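# Move coaster can onto turntable's orange spot

## Task

Pick up the can resting on the coaster and set it upright on the orange mark of the turntable, without disturbing the other cans already standing on the turntable.

## Robot and tools

Robot: two arms, left_arm and right_arm, each with six joints and a two-finger gripper. Bases in the scene frame: left_arm at (-0.010, +0.638, 0) m, right_arm at (+0.011, -0.595, 0) m, both nearly unrotated. A camera stand sits behind the arms. Loose objects can get an occasional brief nudge.

Frame: all hand positions, orientations and velocities are in the scene frame. Its origin is at table-top height, halfway between the nominal bases. +z points up, +x points out over the table, and left_arm is on the +y side. Image left and right do not match arm names. Reported hand poses may be off by a few centimetres, more at long reach.

Row layout: each row holds 18 numbers covering both arms, even if only one moves. First left_arm: six joint angles, then gripper position, force_limit, speed. Then the same nine for right_arm. Joint angles are absolute targets in radians, in this order: forearm roll, waist, elbow, wrist roll, wrist pitch, shoulder. Waist, forearm roll and wrist pitch have flipped signs compared to the arm's own convention, both when sent and when reported. Ranges: elbow -2.792 to 2.792; every other joint -6.283 to 6.283 (symmetric, so flipping does not change them). A target more than 0.010 rad beyond a limit, and farther out than the current angle, is refused; the result may say "joint sent to its limit".

Gripper numbers, all in [-1, 1], absolute: position +1 is open (140 mm gap), about -0.8 brings the pads together, -1 closes until blocked. force_limit sets squeeze after a slow close: about 14 N at -1, 40 N at 0, 58 N at +1. speed sets finger travel: about 30 mm/s at -1, 140 at 0, 250 at +1; faster closes grip harder. Both start at +1. To keep a gripper unchanged, resend its last three numbers. Grip with the outer quarter of the pads, near the fingertips; deeper in, the fingers fold and a narrow can may slip. Pressing fingertips down onto a surface also folds them.

Tools:
- execute_actions(actions, cameras): actions is a list; each action is up to 15 rows, one per 1/30 s step, the last row held if fewer. Images come back only for an empty actions list or when cameras names them (["all"] for all).
- move(target, speed, blend, stop_force, zero, blocking, cameras): target is one 18-number row or a list of up to 15 rows, all joints moving together to those absolute angles. speed is the peak rad/s of the joint with farthest to travel, 0.01 to 3.92, default 0.5; one value or one per target. blend (rad) rounds corners between listed targets; 0 stops at each. stop_force (10 to 80 N, both arms) ends an arm's path when it feels that much extra push; use it with a low speed for touching down, and omit it when moving away from a contact. zero (default true) rebases the force reading before the move. blocking=false returns early and lets the move run (not allowed with stop_force). The result adds a "move:" line: done, off_target, moving, held or fault, possibly limits=held.
- wait(seconds 0 to 10, cameras): lets time pass holding commands.
- stop(cameras): brakes a running move.
- zoom_image(camera, region [x0, y0, x1, y1] in pixels, at most 504 by 504): magnifies part of the latest image from one camera.
- finished_scene(scene): ends the scene; irreversible.

Cameras: cam_head_left, cam_head_right, cam_left_wrist, cam_right_wrist, each 896x504. Calibration (K, distortion, T_world_to_cam) is provided; fixed cameras may have drifted slightly.

Result lines: end_effector_position (m) is the point between closed pads; fingers point along the gripper's +z and open along its y. Fingertips reach about 33 mm past that point at small gaps, 9 mm when fully open. Joint positions, Joint velocities and Joint targets use the joint order above (rad, rad/s); "within noise" means stationary. Tool commands shows current gripper commands. object_status: 0 moving, 1 blocked while opening, 2 blocked while closing (a grip: check for this), 3 reached target or pads met. position_measured is in counts: 3 open, 75 about 100 mm, 139 about 60 mm, 200 about 20 mm, 230 pads met. To tighten a grip, raise force_limit and nudge position between -1 and -0.98. Joint torques, External joint torques (outside load per joint) and Flange force (outside force in gripper axes) help detect contact; "no reading" means no estimate. "joint command not followed" means the anti-collision check between arms altered steps. MOTOR HOT warns of overheating.

Limits: joint drives top out at 2.09 (waist, shoulder), 3.14 (elbow) and 3.93 rad/s (others); gripper speed is capped at 1.8 m/s. Joint targets stay within a set lead of measured angles, so long moves take several actions.

Avoid: an arm halts for 10 s if a joint's contact torque reaches its limit (waist and shoulder 316, elbow 148, wrist joints 41.8 N m) or any outside force reaches 144 N. Overheating, from heavy loads, outstretched poses or pushing against unreachable targets, brakes an arm for 30 to 60 s. Arms are stiff: commanding even slightly past a firm contact can fault. Never let the arms collide or squeeze each other's fingers. Do not drop the can, release it while moving, slam it down, knock the other cans, or let anything leave the table.

Each tool is called as a command line: name --argument value for each argument, lists and objects as JSON in quotes; but a table of rows of numbers goes row by row, as --pt "numbers of a row", without its own name.

## Session

execute_actions --actions '[]'

Scene clock: 0.00 s.
left_arm: end_effector_position=(+0.7326, -0.2257, +0.2510) position_measured=3 object_status=3 end_effector_quat_wxyz=(+0.100, +0.799, -0.545, +0.233) | right_arm: end_effector_position=(+0.6772, -0.8395, +0.2039) position_measured=3 object_status=3 end_effector_quat_wxyz=(-0.045, +0.865, -0.455, +0.207)
Joint names: [forearm roll, waist, elbow, wrist roll, wrist pitch, shoulder]
Joint positions: left_arm=[0.078 0.858 0.942 1.924 -0.944 0.748] | right_arm=[-0.106 0.433 1.93 2.039 -0.667 0.126]
Joint velocities: within noise
Joint torques (N m): no reading
External joint torques (N m): no reading
Flange force (N): no reading
Joint targets: left_arm=[0.078 0.858 0.942 1.924 -0.944 0.748] | right_arm=[-0.106 0.433 1.930 2.039 -0.667 0.126]
Tool commands: left_gripper/position=+1.0 left_gripper/force_limit=+1.0 left_gripper/speed=+1.0 right_gripper/position=+1.0 right_gripper/force_limit=+1.0 right_gripper/speed=+1.0

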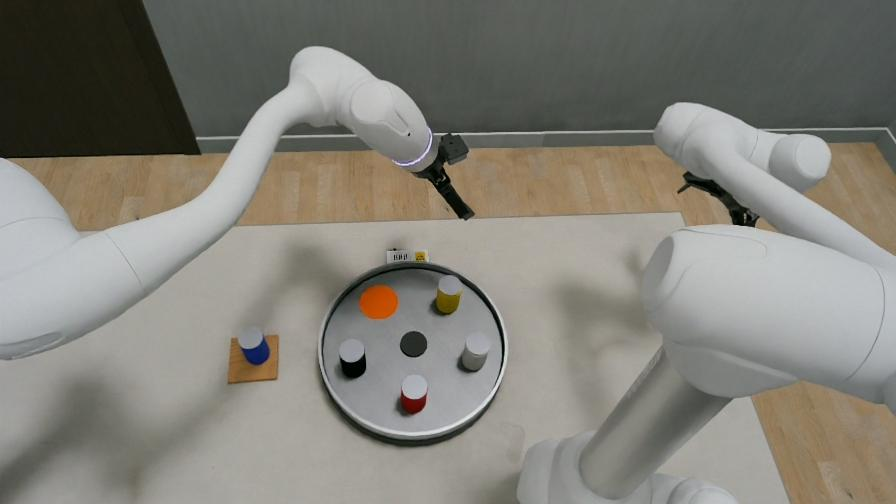

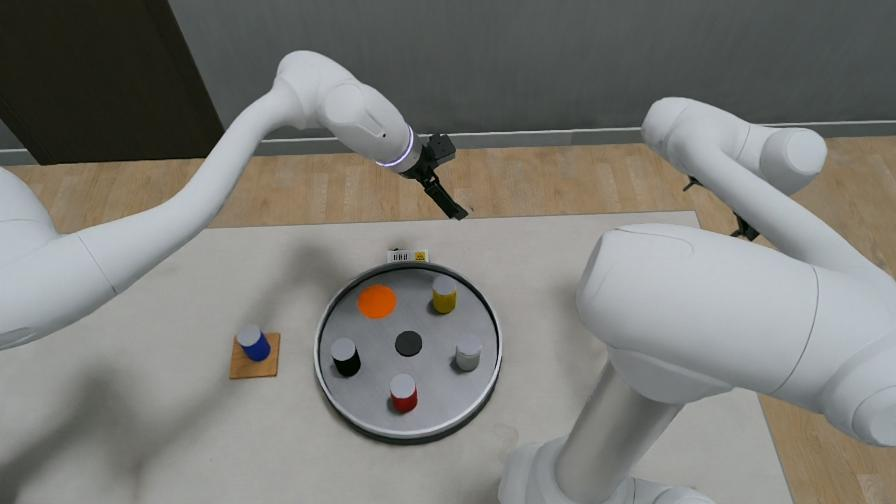

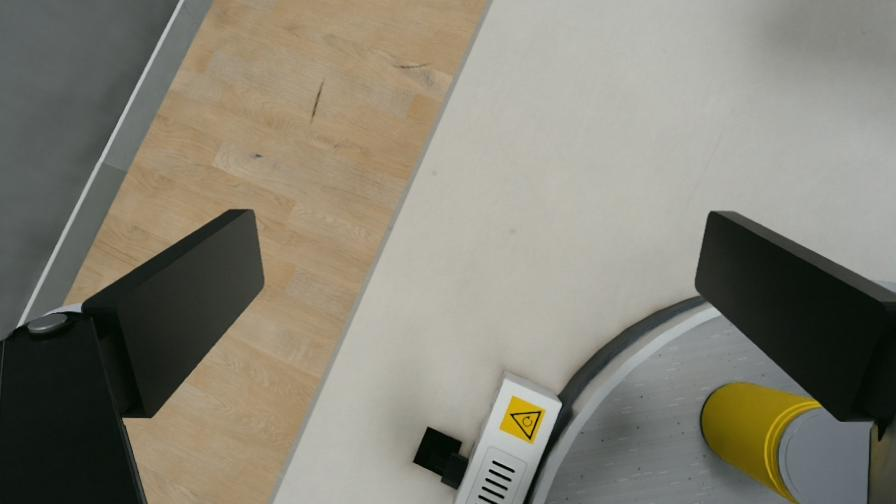

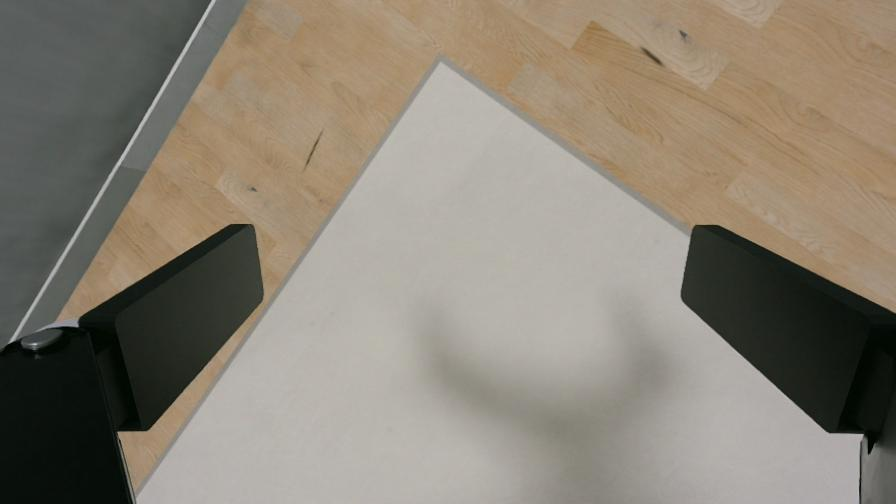

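zoom_image --camera "cam_head_left" --region '[210, 240, 510, 440]'

zoom_image --camera "cam_head_right" --region '[210, 240, 510, 440]'

Scaled by 1.680.

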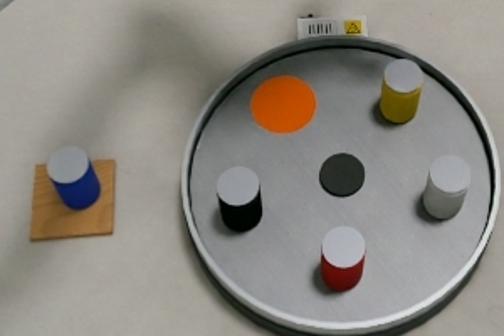

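Scaled by 1.680.

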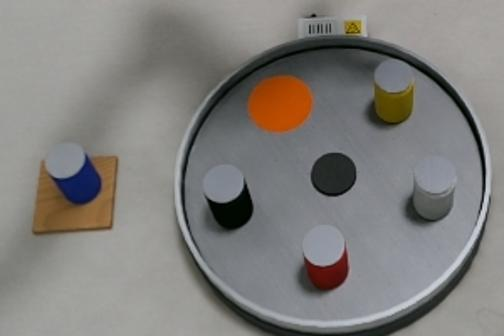

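move --target '[0,0.756,1.7523,1.647,-1.1892,0.2001,0.36,-0.2,0,-0.106,0.433,1.930,2.039,-0.667,0.126,1,1,1]' --speed 1.0 --cameras '["cam_left_wrist","cam_head_left"]'

Scene clock: 9.47 s.
left_arm: end_effector_position=(+0.4752, +0.2155, +0.2194) position_measured=84 object_status=3 end_effector_quat_wxyz=(+0.000, +0.912, -0.411, +0.000) | right_arm: end_effector_position=(+0.6772, -0.8398, +0.2041) position_measured=3 object_status=3 end_effector_quat_wxyz=(-0.044, +0.865, -0.455, +0.207)
Joint names: [forearm roll, waist, elbow, wrist roll, wrist pitch, shoulder]
Joint positions: left_arm=[0 0.756 1.752 1.647 -1.189 0.2] | right_arm=[-0.106 0.433 1.93 2.039 -0.667 0.126]
Joint torques (N m): left_arm=[-3.59 -0.8 -37.94 -0.5 -0.1 -59.94] | right_arm=[-3.59 0.17 -38.84 -0.63 1.25 -57.13]
External joint torques (N m): left_arm=[-0.49 0.8 -1.9 0.5 0.16 -0.76] | right_arm=[-0.31 -0.19 0.55 0.62 -0.12 5.84]
Flange force (N): left_arm=[2.4 0.2 -2.4] | right_arm=[3.7 -4.0 7.9]
Joint targets: left_arm=[0.000 0.756 1.752 1.647 -1.189 0.200] | right_arm=[-0.106 0.433 1.930 2.039 -0.667 0.126]
move: done
camera_calibration:
cam_left_wrist: T_world_to_cam=[[-0.756954, -0.653314, -0.0142175, 0.51127], [-0.612894, 0.702238, 0.362247, 0.061803], [-0.226677, 0.282918, -0.931974, 0.395414], [0, 0, 0, 1]] pos_world=[0.514518, 0.17875, 0.353397]
Images, in order (width x height): cam_head_left 896x504, cam_left_wrist 896x504.

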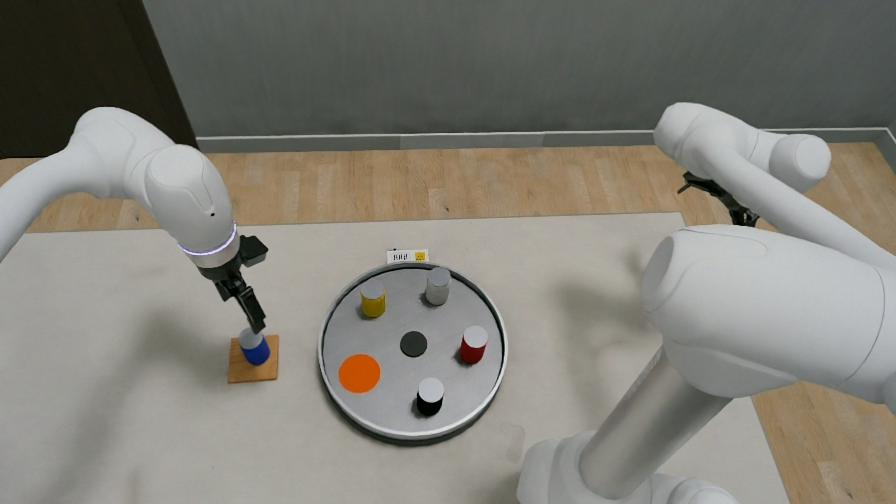

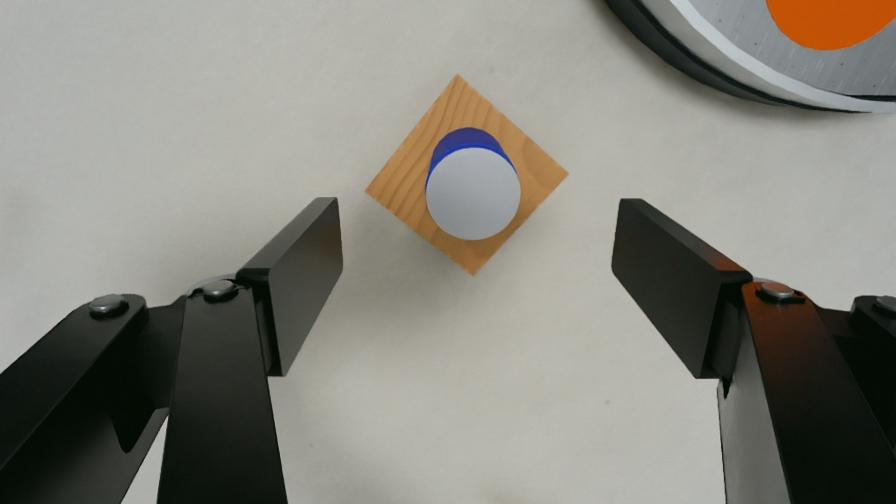

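move --target '[0,0.7583,1.8753,1.647,-0.9896,0.2767,0.36,-0.2,-1,-0.106,0.433,1.930,2.039,-0.667,0.126,1,1,1]' --speed 0.3 --cameras '["cam_left_wrist","cam_head_left"]'

move --target '[0,0.7583,1.8753,1.647,-0.9896,0.2767,-1,-0.2,-1,-0.106,0.433,1.930,2.039,-0.667,0.126,1,1,1]' --cameras '["cam_left_wrist","cam_head_left"]'

Scene clock: 11.63 s.
left_arm: end_effector_position=(+0.4704, +0.2182, +0.1095) position_measured=84 object_status=3 end_effector_quat_wxyz=(+0.000, +0.911, -0.412, +0.000) | right_arm: end_effector_position=(+0.6772, -0.8398, +0.2041) position_measured=3 object_status=3 end_effector_quat_wxyz=(-0.044, +0.865, -0.455, +0.207)
Joint names: [forearm roll, waist, elbow, wrist roll, wrist pitch, shoulder]
Joint positions: left_arm=[0 0.758 1.875 1.647 -0.99 0.277] | right_arm=[-0.106 0.433 1.93 2.039 -0.667 0.126]
Joint torques (N m): left_arm=[-3.16 -1.41 -33.17 -0.57 -0.05 -63.73] | right_arm=[-3.55 0.3 -38.9 -0.67 1.21 -57.31]
External joint torques (N m): left_arm=[-0.51 1.42 -2.6 0.57 0.1 -0.91] | right_arm=[-0.35 -0.3 0.6 0.65 -0.08 6.06]
Flange force (N): left_arm=[3.7 0.9 -2.9] | right_arm=[3.7 -4.2 8.3]
Joint targets: left_arm=[0.000 0.758 1.875 1.647 -0.990 0.277] | right_arm=[-0.106 0.433 1.930 2.039 -0.667 0.126]
move: done
camera_calibration:
cam_left_wrist: T_world_to_cam=[[-0.758432, -0.651598, -0.0141884, 0.508131], [-0.611295, 0.703633, 0.362243, 0.0957099], [-0.226053, 0.28341, -0.931976, 0.290735], [0, 0, 0, 1]] pos_world=[0.509611, 0.181355, 0.243497]
Images, in order (width x height): cam_head_left 896x504, cam_left_wrist 896x504.

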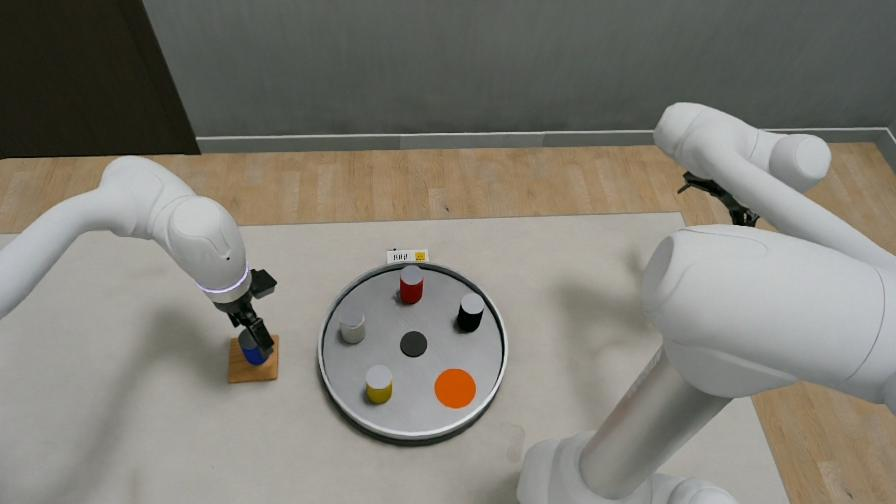

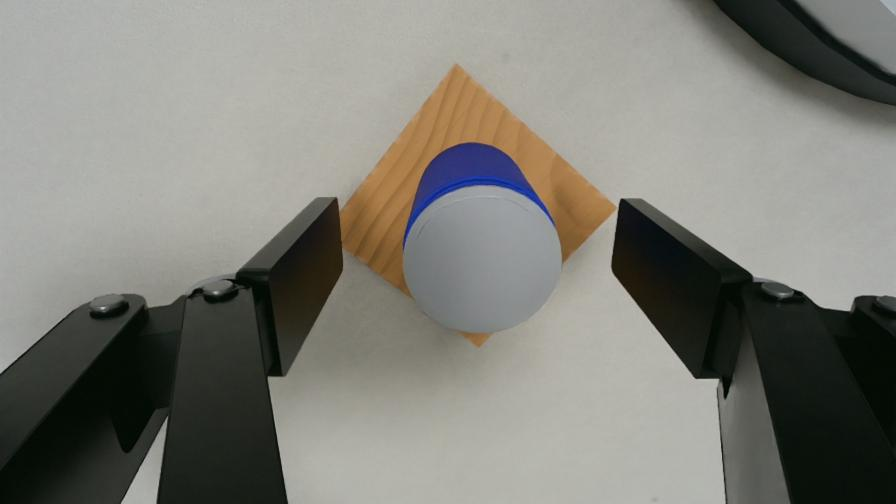

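Scene clock: 13.40 s.
left_arm: end_effector_position=(+0.4703, +0.2182, +0.1095) position_measured=152 object_status=2 end_effector_quat_wxyz=(+0.000, +0.911, -0.412, +0.000) | right_arm: end_effector_position=(+0.6772, -0.8398, +0.2041) position_measured=3 object_status=3 end_effector_quat_wxyz=(-0.044, +0.865, -0.455, +0.207)
Joint names: [forearm roll, waist, elbow, wrist roll, wrist pitch, shoulder]
Joint positions: left_arm=[0 0.758 1.875 1.647 -0.99 0.277] | right_arm=[-0.106 0.433 1.93 2.039 -0.667 0.126]
Joint torques (N m): left_arm=[-2.97 -0.57 -30.28 -0.46 0 -59.21] | right_arm=[-3.53 -0.04 -38.66 -0.63 1.24 -57.48]
External joint torques (N m): left_arm=[-0.7 0.57 -5.6 0.46 0.06 -5.48] | right_arm=[-0.37 0.04 0.35 0.61 -0.11 6.22]
Flange force (N): left_arm=[3.0 -0.2 -9.9] | right_arm=[4.6 -4.0 8.3]
Joint targets: left_arm=[0.000 0.758 1.875 1.647 -0.990 0.277] | right_arm=[-0.106 0.433 1.930 2.039 -0.667 0.126]
move: done
camera_calibration:
cam_left_wrist: T_world_to_cam=[[-0.758431, -0.651598, -0.0141887, 0.50812], [-0.611295, 0.703632, 0.362242, 0.0955789], [-0.226053, 0.28341, -0.931976, 0.290684], [0, 0, 0, 1]] pos_world=[0.509511, 0.181455, 0.243497]
Images, in order (width x height): cam_head_left 896x504, cam_left_wrist 896x504.

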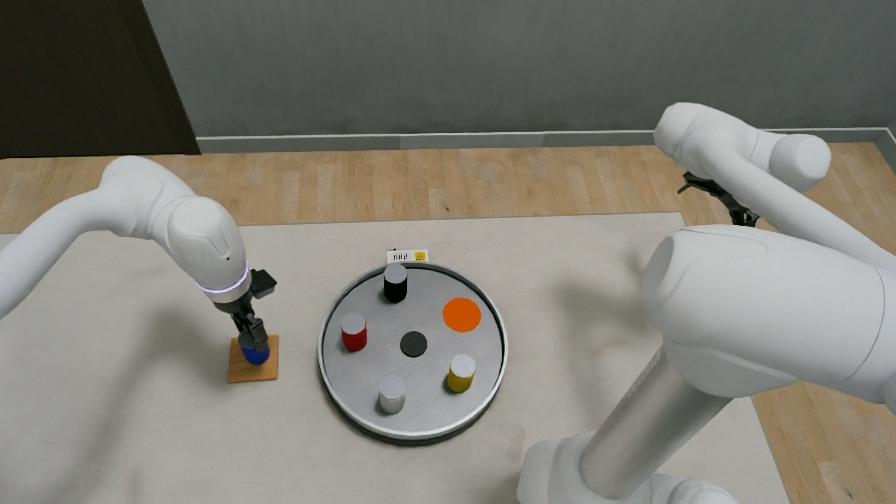

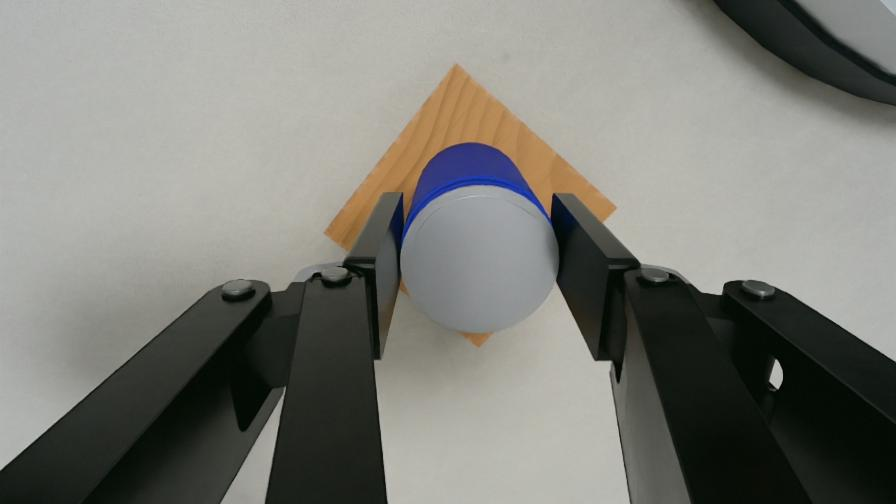

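move --pt "0 0.7583 1.6937 1.647 -1.2856 0.1623 -1 -0.2 -1 -0.106 0.433 1.930 2.039 -0.667 0.126 1 1 1" --pt "0 0.9648 1.3850 0.592 -1.3596 0.3970 -1 -0.2 -1 -0.106 0.433 1.930 2.039 -0.667 0.126 1 1 1" --blend '[0.05,0]' --speed '[0.4,1.0]' --cameras '["cam_left_wrist","cam_head_left","cam_head_right"]'

Scene clock: 20.87 s.
left_arm: end_effector_position=(+0.4576, +0.0045, +0.2746) position_measured=152 object_status=2 end_effector_quat_wxyz=(+0.000, +1.000, +0.000, +0.000) | right_arm: end_effector_position=(+0.6772, -0.8398, +0.2041) position_measured=3 object_status=3 end_effector_quat_wxyz=(-0.044, +0.865, -0.455, +0.207)
Joint names: [forearm roll, waist, elbow, wrist roll, wrist pitch, shoulder]
Joint positions: left_arm=[0 0.965 1.385 0.592 -1.36 0.397] | right_arm=[-0.106 0.433 1.93 2.039 -0.667 0.126]
Joint torques (N m): left_arm=[-3.7 -0.91 -40.58 -0.48 -0.06 -82.17] | right_arm=[-3.58 0.17 -38.82 -0.68 1.25 -57.28]
External joint torques (N m): left_arm=[-0.64 0.84 -1.35 0.48 0.09 -0.68] | right_arm=[-0.33 -0.17 0.49 0.67 -0.12 5.94]
Flange force (N): left_arm=[0.8 1.8 -1.9] | right_arm=[3.9 -4.2 8.0]
Joint targets: left_arm=[0.000 0.965 1.385 0.592 -1.360 0.397] | right_arm=[-0.106 0.433 1.930 2.039 -0.667 0.126]
move: done
camera_calibration:
cam_left_wrist: T_world_to_cam=[[-0.0125616, -0.99982, -0.0141967, 0.0217458], [-0.932044, 0.00656585, 0.362286, 0.328294], [-0.362128, 0.0177828, -0.931959, 0.565609], [0, 0, 0, 1]] pos_world=[0.51108, 0.00952827, 0.408497]
Images, in order (width x height): cam_head_left 896x504, cam_head_right 896x504, cam_left_wrist 896x504.

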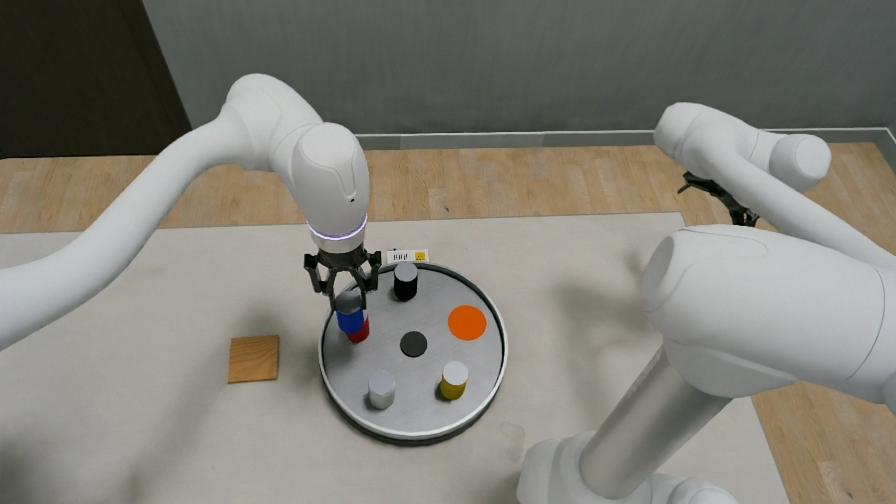

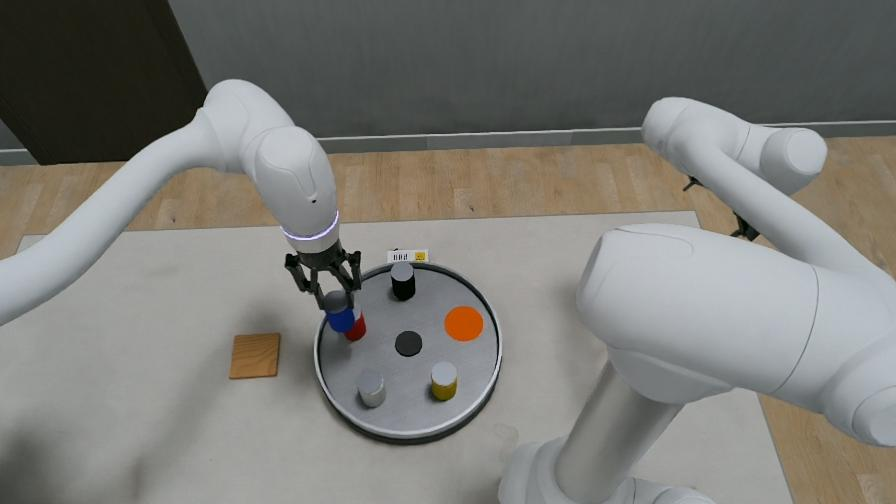

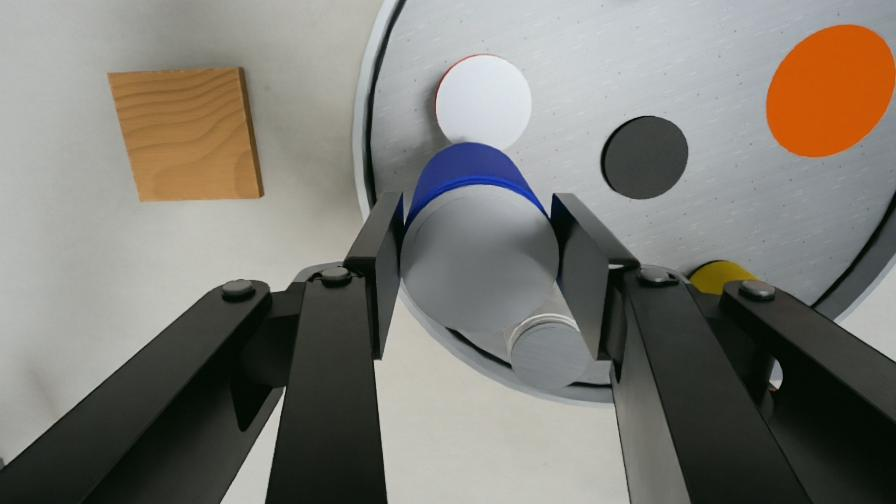

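wait --seconds 0.1

Scene clock: 22.17 s.
left_arm: end_effector_position=(+0.4576, +0.0044, +0.2746) position_measured=152 object_status=2 end_effector_quat_wxyz=(+0.000, +1.000, +0.000, +0.000) | right_arm: end_effector_position=(+0.6772, -0.8398, +0.2041) position_measured=3 object_status=3 end_effector_quat_wxyz=(-0.044, +0.865, -0.455, +0.207)
Joint names: [forearm roll, waist, elbow, wrist roll, wrist pitch, shoulder]
Joint positions: left_arm=[0 0.965 1.385 0.592 -1.36 0.397] | right_arm=[-0.106 0.433 1.93 2.039 -0.667 0.126]
Joint torques (N m): left_arm=[-3.77 -0.92 -40.32 -0.47 -0.13 -83.13] | right_arm=[-3.52 0.15 -38.75 -0.73 1.18 -57.31]
External joint torques (N m): left_arm=[-0.58 0.89 -1.72 0.47 0.17 0.08] | right_arm=[-0.39 -0.17 0.43 0.71 -0.05 6.06]
Flange force (N): left_arm=[1.9 3.5 -2.0] | right_arm=[4.0 -4.3 8.3]
Joint targets: left_arm=[0.000 0.965 1.385 0.592 -1.360 0.397] | right_arm=[-0.106 0.433 1.930 2.039 -0.667 0.126]
Tool commands: left_gripper/position=-1.0 left_gripper/force_limit=-0.2 left_gripper/speed=-1.0 right_gripper/position=+1.0 right_gripper/force_limit=+1.0 right_gripper/speed=+1.0
wait: 0.10 s; at rest from the start

wait --seconds 7.8

move --pt "0 0.9648 1.5059 0.592 -1.1899 0.4458 -1 -0.2 -1 -0.106 0.433 1.930 2.039 -0.667 0.126 1 1 1" --pt "0 0.9648 1.5323 0.592 -1.1463 0.4630 -1 -0.2 -1 -0.106 0.433 1.930 2.039 -0.667 0.126 1 1 1" --speed '[0.5,0.07]' --blend '[0.01,0]' --stop_force 14 --cameras '["cam_left_wrist","cam_head_left"]'

move --target '[0,0.9648,1.3850,0.592,-1.3596,0.3970,-1,-0.2,-1,-0.106,0.433,1.930,2.039,-0.667,0.126,1,1,1]' --speed 0.6

Scene clock: 30.60 s.
left_arm: end_effector_position=(+0.4576, +0.0044, +0.2746) position_measured=152 object_status=2 end_effector_quat_wxyz=(+0.000, +1.000, +0.000, +0.000) | right_arm: end_effector_position=(+0.6772, -0.8398, +0.2041) position_measured=3 object_status=3 end_effector_quat_wxyz=(-0.044, +0.865, -0.455, +0.207)
Joint names: [forearm roll, waist, elbow, wrist roll, wrist pitch, shoulder]
Joint positions: left_arm=[0 0.965 1.385 0.592 -1.36 0.397] | right_arm=[-0.106 0.433 1.93 2.039 -0.667 0.126]
Joint torques (N m): left_arm=[-3.81 -1.44 -40.16 -0.41 -0.16 -82.82] | right_arm=[-3.53 0.48 -38.58 -0.7 1.2 -57.28]
External joint torques (N m): left_arm=[-0.54 1.37 -1.81 0.41 0.19 -0.17] | right_arm=[-0.38 -0.52 0.26 0.68 -0.07 5.95]
Flange force (N): left_arm=[1.2 3.7 -2.2] | right_arm=[3.9 -4.9 8.1]
Joint targets: left_arm=[0.000 0.965 1.385 0.592 -1.360 0.397] | right_arm=[-0.106 0.433 1.930 2.039 -0.667 0.126]
Tool commands: left_gripper/position=-1.0 left_gripper/force_limit=-0.2 left_gripper/speed=-1.0 right_gripper/position=+1.0 right_gripper/force_limit=+1.0 right_gripper/speed=+1.0
wait: 7.80 s; at rest from the start

Scene clock: 32.67 s.
left_arm: end_effector_position=(+0.4576, +0.0043, +0.1492) position_measured=152 object_status=2 end_effector_quat_wxyz=(+0.000, +1.000, +0.000, +0.000) | right_arm: end_effector_position=(+0.6772, -0.8398, +0.2041) position_measured=3 object_status=3 end_effector_quat_wxyz=(-0.044, +0.865, -0.455, +0.207)
Joint names: [forearm roll, waist, elbow, wrist roll, wrist pitch, shoulder]
Joint positions: left_arm=[0 0.965 1.528 0.592 -1.154 0.46] | right_arm=[-0.106 0.433 1.93 2.039 -0.667 0.126]
Joint torques (N m): left_arm=[-3.57 -1.04 -37.18 -0.46 -0.09 -85.05] | right_arm=[-3.51 0.05 -38.78 -0.68 1.21 -57.48]
External joint torques (N m): left_arm=[-0.48 1.03 -2.02 0.46 0.13 -1.03] | right_arm=[-0.4 -0.04 0.44 0.66 -0.08 6.16]
Flange force (N): left_arm=[1.2 2.8 -2.4] | right_arm=[4.3 -4.1 8.3]
Joint targets: left_arm=[0.000 0.965 1.528 0.592 -1.154 0.460] | right_arm=[-0.106 0.433 1.930 2.039 -0.667 0.126]
move: contact (left_arm); path passed 1 of 2 targets
camera_calibration:
cam_left_wrist: T_world_to_cam=[[-0.0125811, -0.999823, -0.0139771, 0.0198164], [-0.932111, 0.00666684, 0.362111, 0.373864], [-0.361954, 0.017584, -0.93203, 0.448807], [0, 0, 0, 1]] pos_world=[0.51118, 0.0094286, 0.283198]
Images, in order (width x height): cam_head_left 896x504, cam_left_wrist 896x504.

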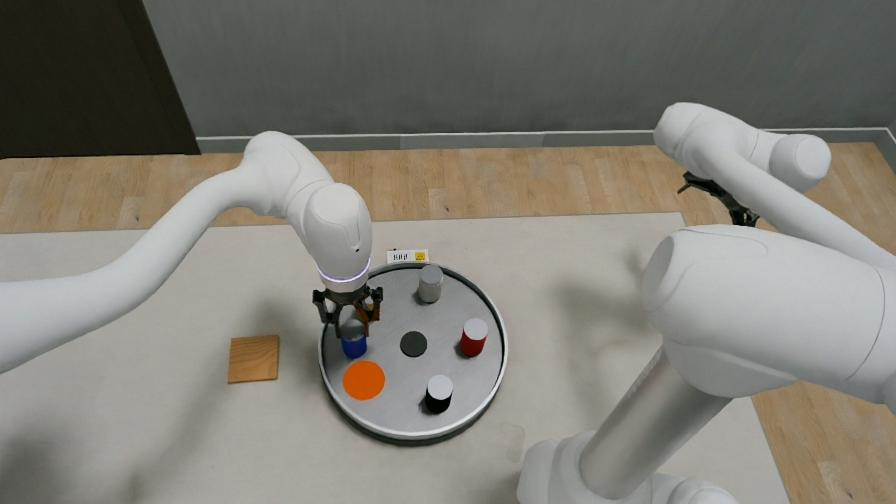

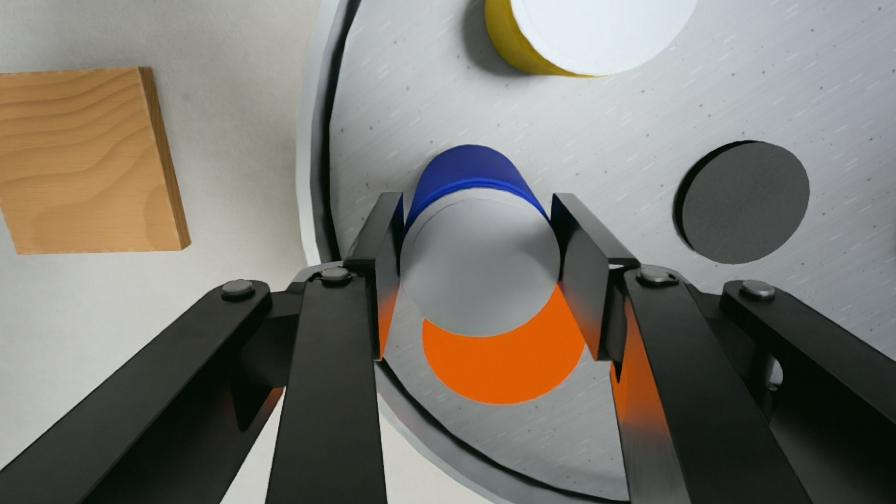

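Scene clock: 33.43 s.
left_arm: end_effector_position=(+0.4575, +0.0045, +0.2745) position_measured=152 object_status=2 end_effector_quat_wxyz=(+0.000, +1.000, +0.000, +0.000) | right_arm: end_effector_position=(+0.6772, -0.8398, +0.2041) position_measured=3 object_status=3 end_effector_quat_wxyz=(-0.044, +0.865, -0.455, +0.207)
Joint names: [forearm roll, waist, elbow, wrist roll, wrist pitch, shoulder]
Joint positions: left_arm=[0 0.965 1.385 0.592 -1.36 0.397] | right_arm=[-0.106 0.433 1.93 2.039 -0.667 0.126]
Joint torques (N m): left_arm=[-3.75 -0.97 -40.89 -0.48 -0.07 -82.93] | right_arm=[-3.59 0.31 -38.71 -0.71 1.21 -57.19]
External joint torques (N m): left_arm=[-0.6 0.95 -1.03 0.48 0.1 0.13] | right_arm=[-0.32 -0.31 0.38 0.69 -0.07 5.93]
Flange force (N): left_arm=[1.0 2.4 -1.2] | right_arm=[3.8 -4.6 8.0]
Joint targets: left_arm=[0.000 0.965 1.385 0.592 -1.360 0.397] | right_arm=[-0.106 0.433 1.930 2.039 -0.667 0.126]
move: done

wait --seconds 0.1

Scene clock: 34.63 s.
left_arm: end_effector_position=(+0.4576, +0.0044, +0.2746) position_measured=152 object_status=2 end_effector_quat_wxyz=(+0.000, +1.000, +0.000, +0.000) | right_arm: end_effector_position=(+0.6772, -0.8398, +0.2041) position_measured=3 object_status=3 end_effector_quat_wxyz=(-0.044, +0.865, -0.455, +0.207)
Joint names: [forearm roll, waist, elbow, wrist roll, wrist pitch, shoulder]
Joint positions: left_arm=[0 0.965 1.385 0.592 -1.36 0.397] | right_arm=[-0.106 0.433 1.93 2.039 -0.667 0.126]
Joint torques (N m): left_arm=[-3.84 -0.98 -40.35 -0.51 -0.12 -82.9] | right_arm=[-3.61 -0.15 -38.73 -0.7 1.21 -57.13]
External joint torques (N m): left_arm=[-0.5 0.99 -1.6 0.51 0.16 -0.01] | right_arm=[-0.29 0.15 0.43 0.69 -0.08 5.84]
Flange force (N): left_arm=[1.6 3.2 -1.9] | right_arm=[4.1 -3.8 7.9]
Joint targets: left_arm=[0.000 0.965 1.385 0.592 -1.360 0.397] | right_arm=[-0.106 0.433 1.930 2.039 -0.667 0.126]
Tool commands: left_gripper/position=-1.0 left_gripper/force_limit=-0.2 left_gripper/speed=-1.0 right_gripper/position=+1.0 right_gripper/force_limit=+1.0 right_gripper/speed=+1.0
wait: 0.10 s; at rest from the start

wait --seconds 3.43

move --target '[0,0.9648,1.5271,0.592,-1.1552,0.4593,-1,-0.2,-1,-0.106,0.433,1.930,2.039,-0.667,0.126,1,1,1]' --speed 0.5

move --pt "0 0.9648 1.5271 0.592 -1.1552 0.4593 0.45 -0.2 1 -0.106 0.433 1.930 2.039 -0.667 0.126 1 1 1" --pt "0 0.9648 1.3850 0.592 -1.3596 0.3970 0.45 -0.2 1 -0.106 0.433 1.930 2.039 -0.667 0.126 1 1 1" --speed 0.6 --cameras '["cam_left_wrist","cam_head_left"]'

Scene clock: 38.63 s.
left_arm: end_effector_position=(+0.4576, +0.0044, +0.2746) position_measured=152 object_status=2 end_effector_quat_wxyz=(+0.000, +1.000, +0.000, +0.000) | right_arm: end_effector_position=(+0.6772, -0.8398, +0.2041) position_measured=3 object_status=3 end_effector_quat_wxyz=(-0.044, +0.865, -0.455, +0.207)
Joint names: [forearm roll, waist, elbow, wrist roll, wrist pitch, shoulder]
Joint positions: left_arm=[0 0.965 1.385 0.592 -1.36 0.397] | right_arm=[-0.106 0.433 1.93 2.039 -0.667 0.126]
Joint torques (N m): left_arm=[-3.68 -0.75 -40.51 -0.5 -0.18 -83.13] | right_arm=[-3.54 0.15 -38.82 -0.69 1.22 -57.17]
External joint torques (N m): left_arm=[-0.65 0.77 -1.29 0.5 0.22 0.6] | right_arm=[-0.36 -0.15 0.5 0.68 -0.09 5.91]
Flange force (N): left_arm=[2.0 3.3 -1.2] | right_arm=[3.8 -4.1 8.0]
Joint targets: left_arm=[0.000 0.965 1.385 0.592 -1.360 0.397] | right_arm=[-0.106 0.433 1.930 2.039 -0.667 0.126]
Tool commands: left_gripper/position=-1.0 left_gripper/force_limit=-0.2 left_gripper/speed=-1.0 right_gripper/position=+1.0 right_gripper/force_limit=+1.0 right_gripper/speed=+1.0
wait: 3.43 s; at rest from the start

Scene clock: 39.43 s.
left_arm: end_effector_position=(+0.4576, +0.0044, +0.1500) position_measured=152 object_status=2 end_effector_quat_wxyz=(+0.000, +1.000, +0.000, +0.000) | right_arm: end_effector_position=(+0.6772, -0.8398, +0.2041) position_measured=3 object_status=3 end_effector_quat_wxyz=(-0.044, +0.865, -0.455, +0.207)
Joint names: [forearm roll, waist, elbow, wrist roll, wrist pitch, shoulder]
Joint positions: left_arm=[0 0.965 1.527 0.592 -1.155 0.459] | right_arm=[-0.106 0.433 1.93 2.039 -0.667 0.126]
Joint torques (N m): left_arm=[-3.47 -1.13 -37.59 -0.54 -0.14 -86.47] | right_arm=[-3.57 -0.09 -38.8 -0.66 1.29 -57.4]
External joint torques (N m): left_arm=[-0.6 1.08 -1.69 0.54 0.17 0.27] | right_arm=[-0.34 0.08 0.46 0.64 -0.16 6.07]
Flange force (N): left_arm=[1.9 3.7 -1.2] | right_arm=[4.3 -3.9 8.1]
Joint targets: left_arm=[0.000 0.965 1.527 0.592 -1.155 0.459] | right_arm=[-0.106 0.433 1.930 2.039 -0.667 0.126]
move: done

Scene clock: 40.73 s.
left_arm: end_effector_position=(+0.4576, +0.0045, +0.2746) position_measured=72 object_status=3 end_effector_quat_wxyz=(+0.000, +1.000, +0.000, +0.000) | right_arm: end_effector_position=(+0.6772, -0.8398, +0.2041) position_measured=3 object_status=3 end_effector_quat_wxyz=(-0.044, +0.865, -0.455, +0.207)
Joint names: [forearm roll, waist, elbow, wrist roll, wrist pitch, shoulder]
Joint positions: left_arm=[0 0.965 1.385 0.592 -1.36 0.397] | right_arm=[-0.106 0.433 1.93 2.039 -0.667 0.126]
Joint torques (N m): left_arm=[-3.73 -0.44 -38.73 -0.5 -0.13 -81.36] | right_arm=[-3.57 0.01 -38.84 -0.68 1.23 -57.55]
External joint torques (N m): left_arm=[-0.59 0.48 -3.04 0.5 0.16 -1.19] | right_arm=[-0.33 -0.01 0.53 0.67 -0.1 6.3]
Flange force (N): left_arm=[3.0 4.0 -4.2] | right_arm=[4.3 -4.1 8.5]
Joint targets: left_arm=[0.000 0.965 1.385 0.592 -1.360 0.397] | right_arm=[-0.106 0.433 1.930 2.039 -0.667 0.126]
move: done
camera_calibration:
cam_left_wrist: T_world_to_cam=[[-0.0125964, -0.999819, -0.0142904, 0.0219017], [-0.932044, 0.00656439, 0.362287, 0.328293], [-0.362127, 0.0178828, -0.931957, 0.565605], [0, 0, 0, 1]] pos_world=[0.51108, 0.00962809, 0.408497]
Images, in order (width x height): cam_head_left 896x504, cam_left_wrist 896x504.

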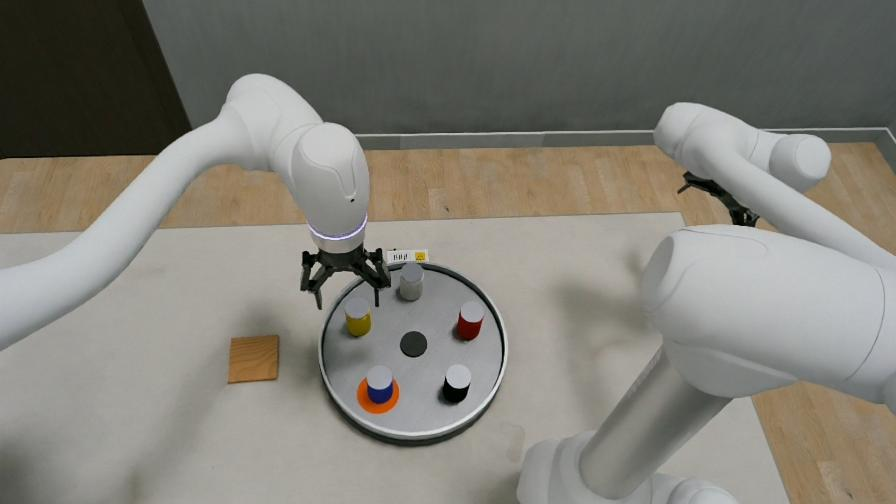

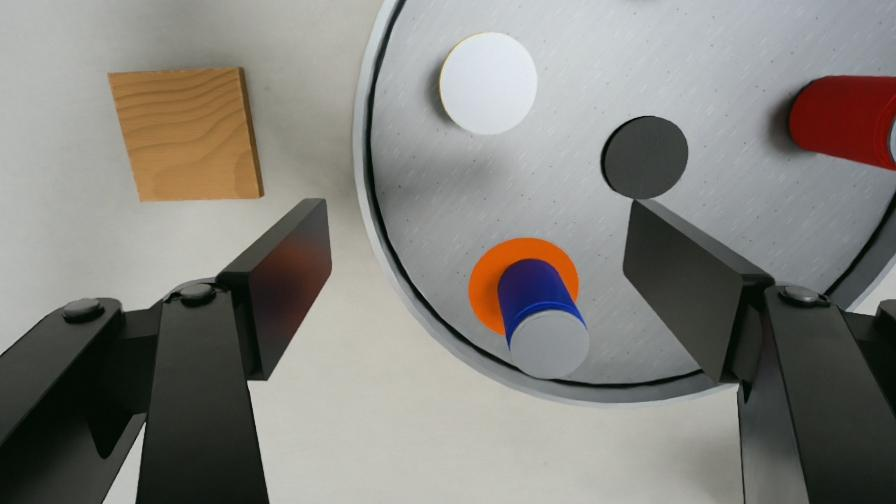

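finished_scene --scene 1

The scene is finished: the task was done.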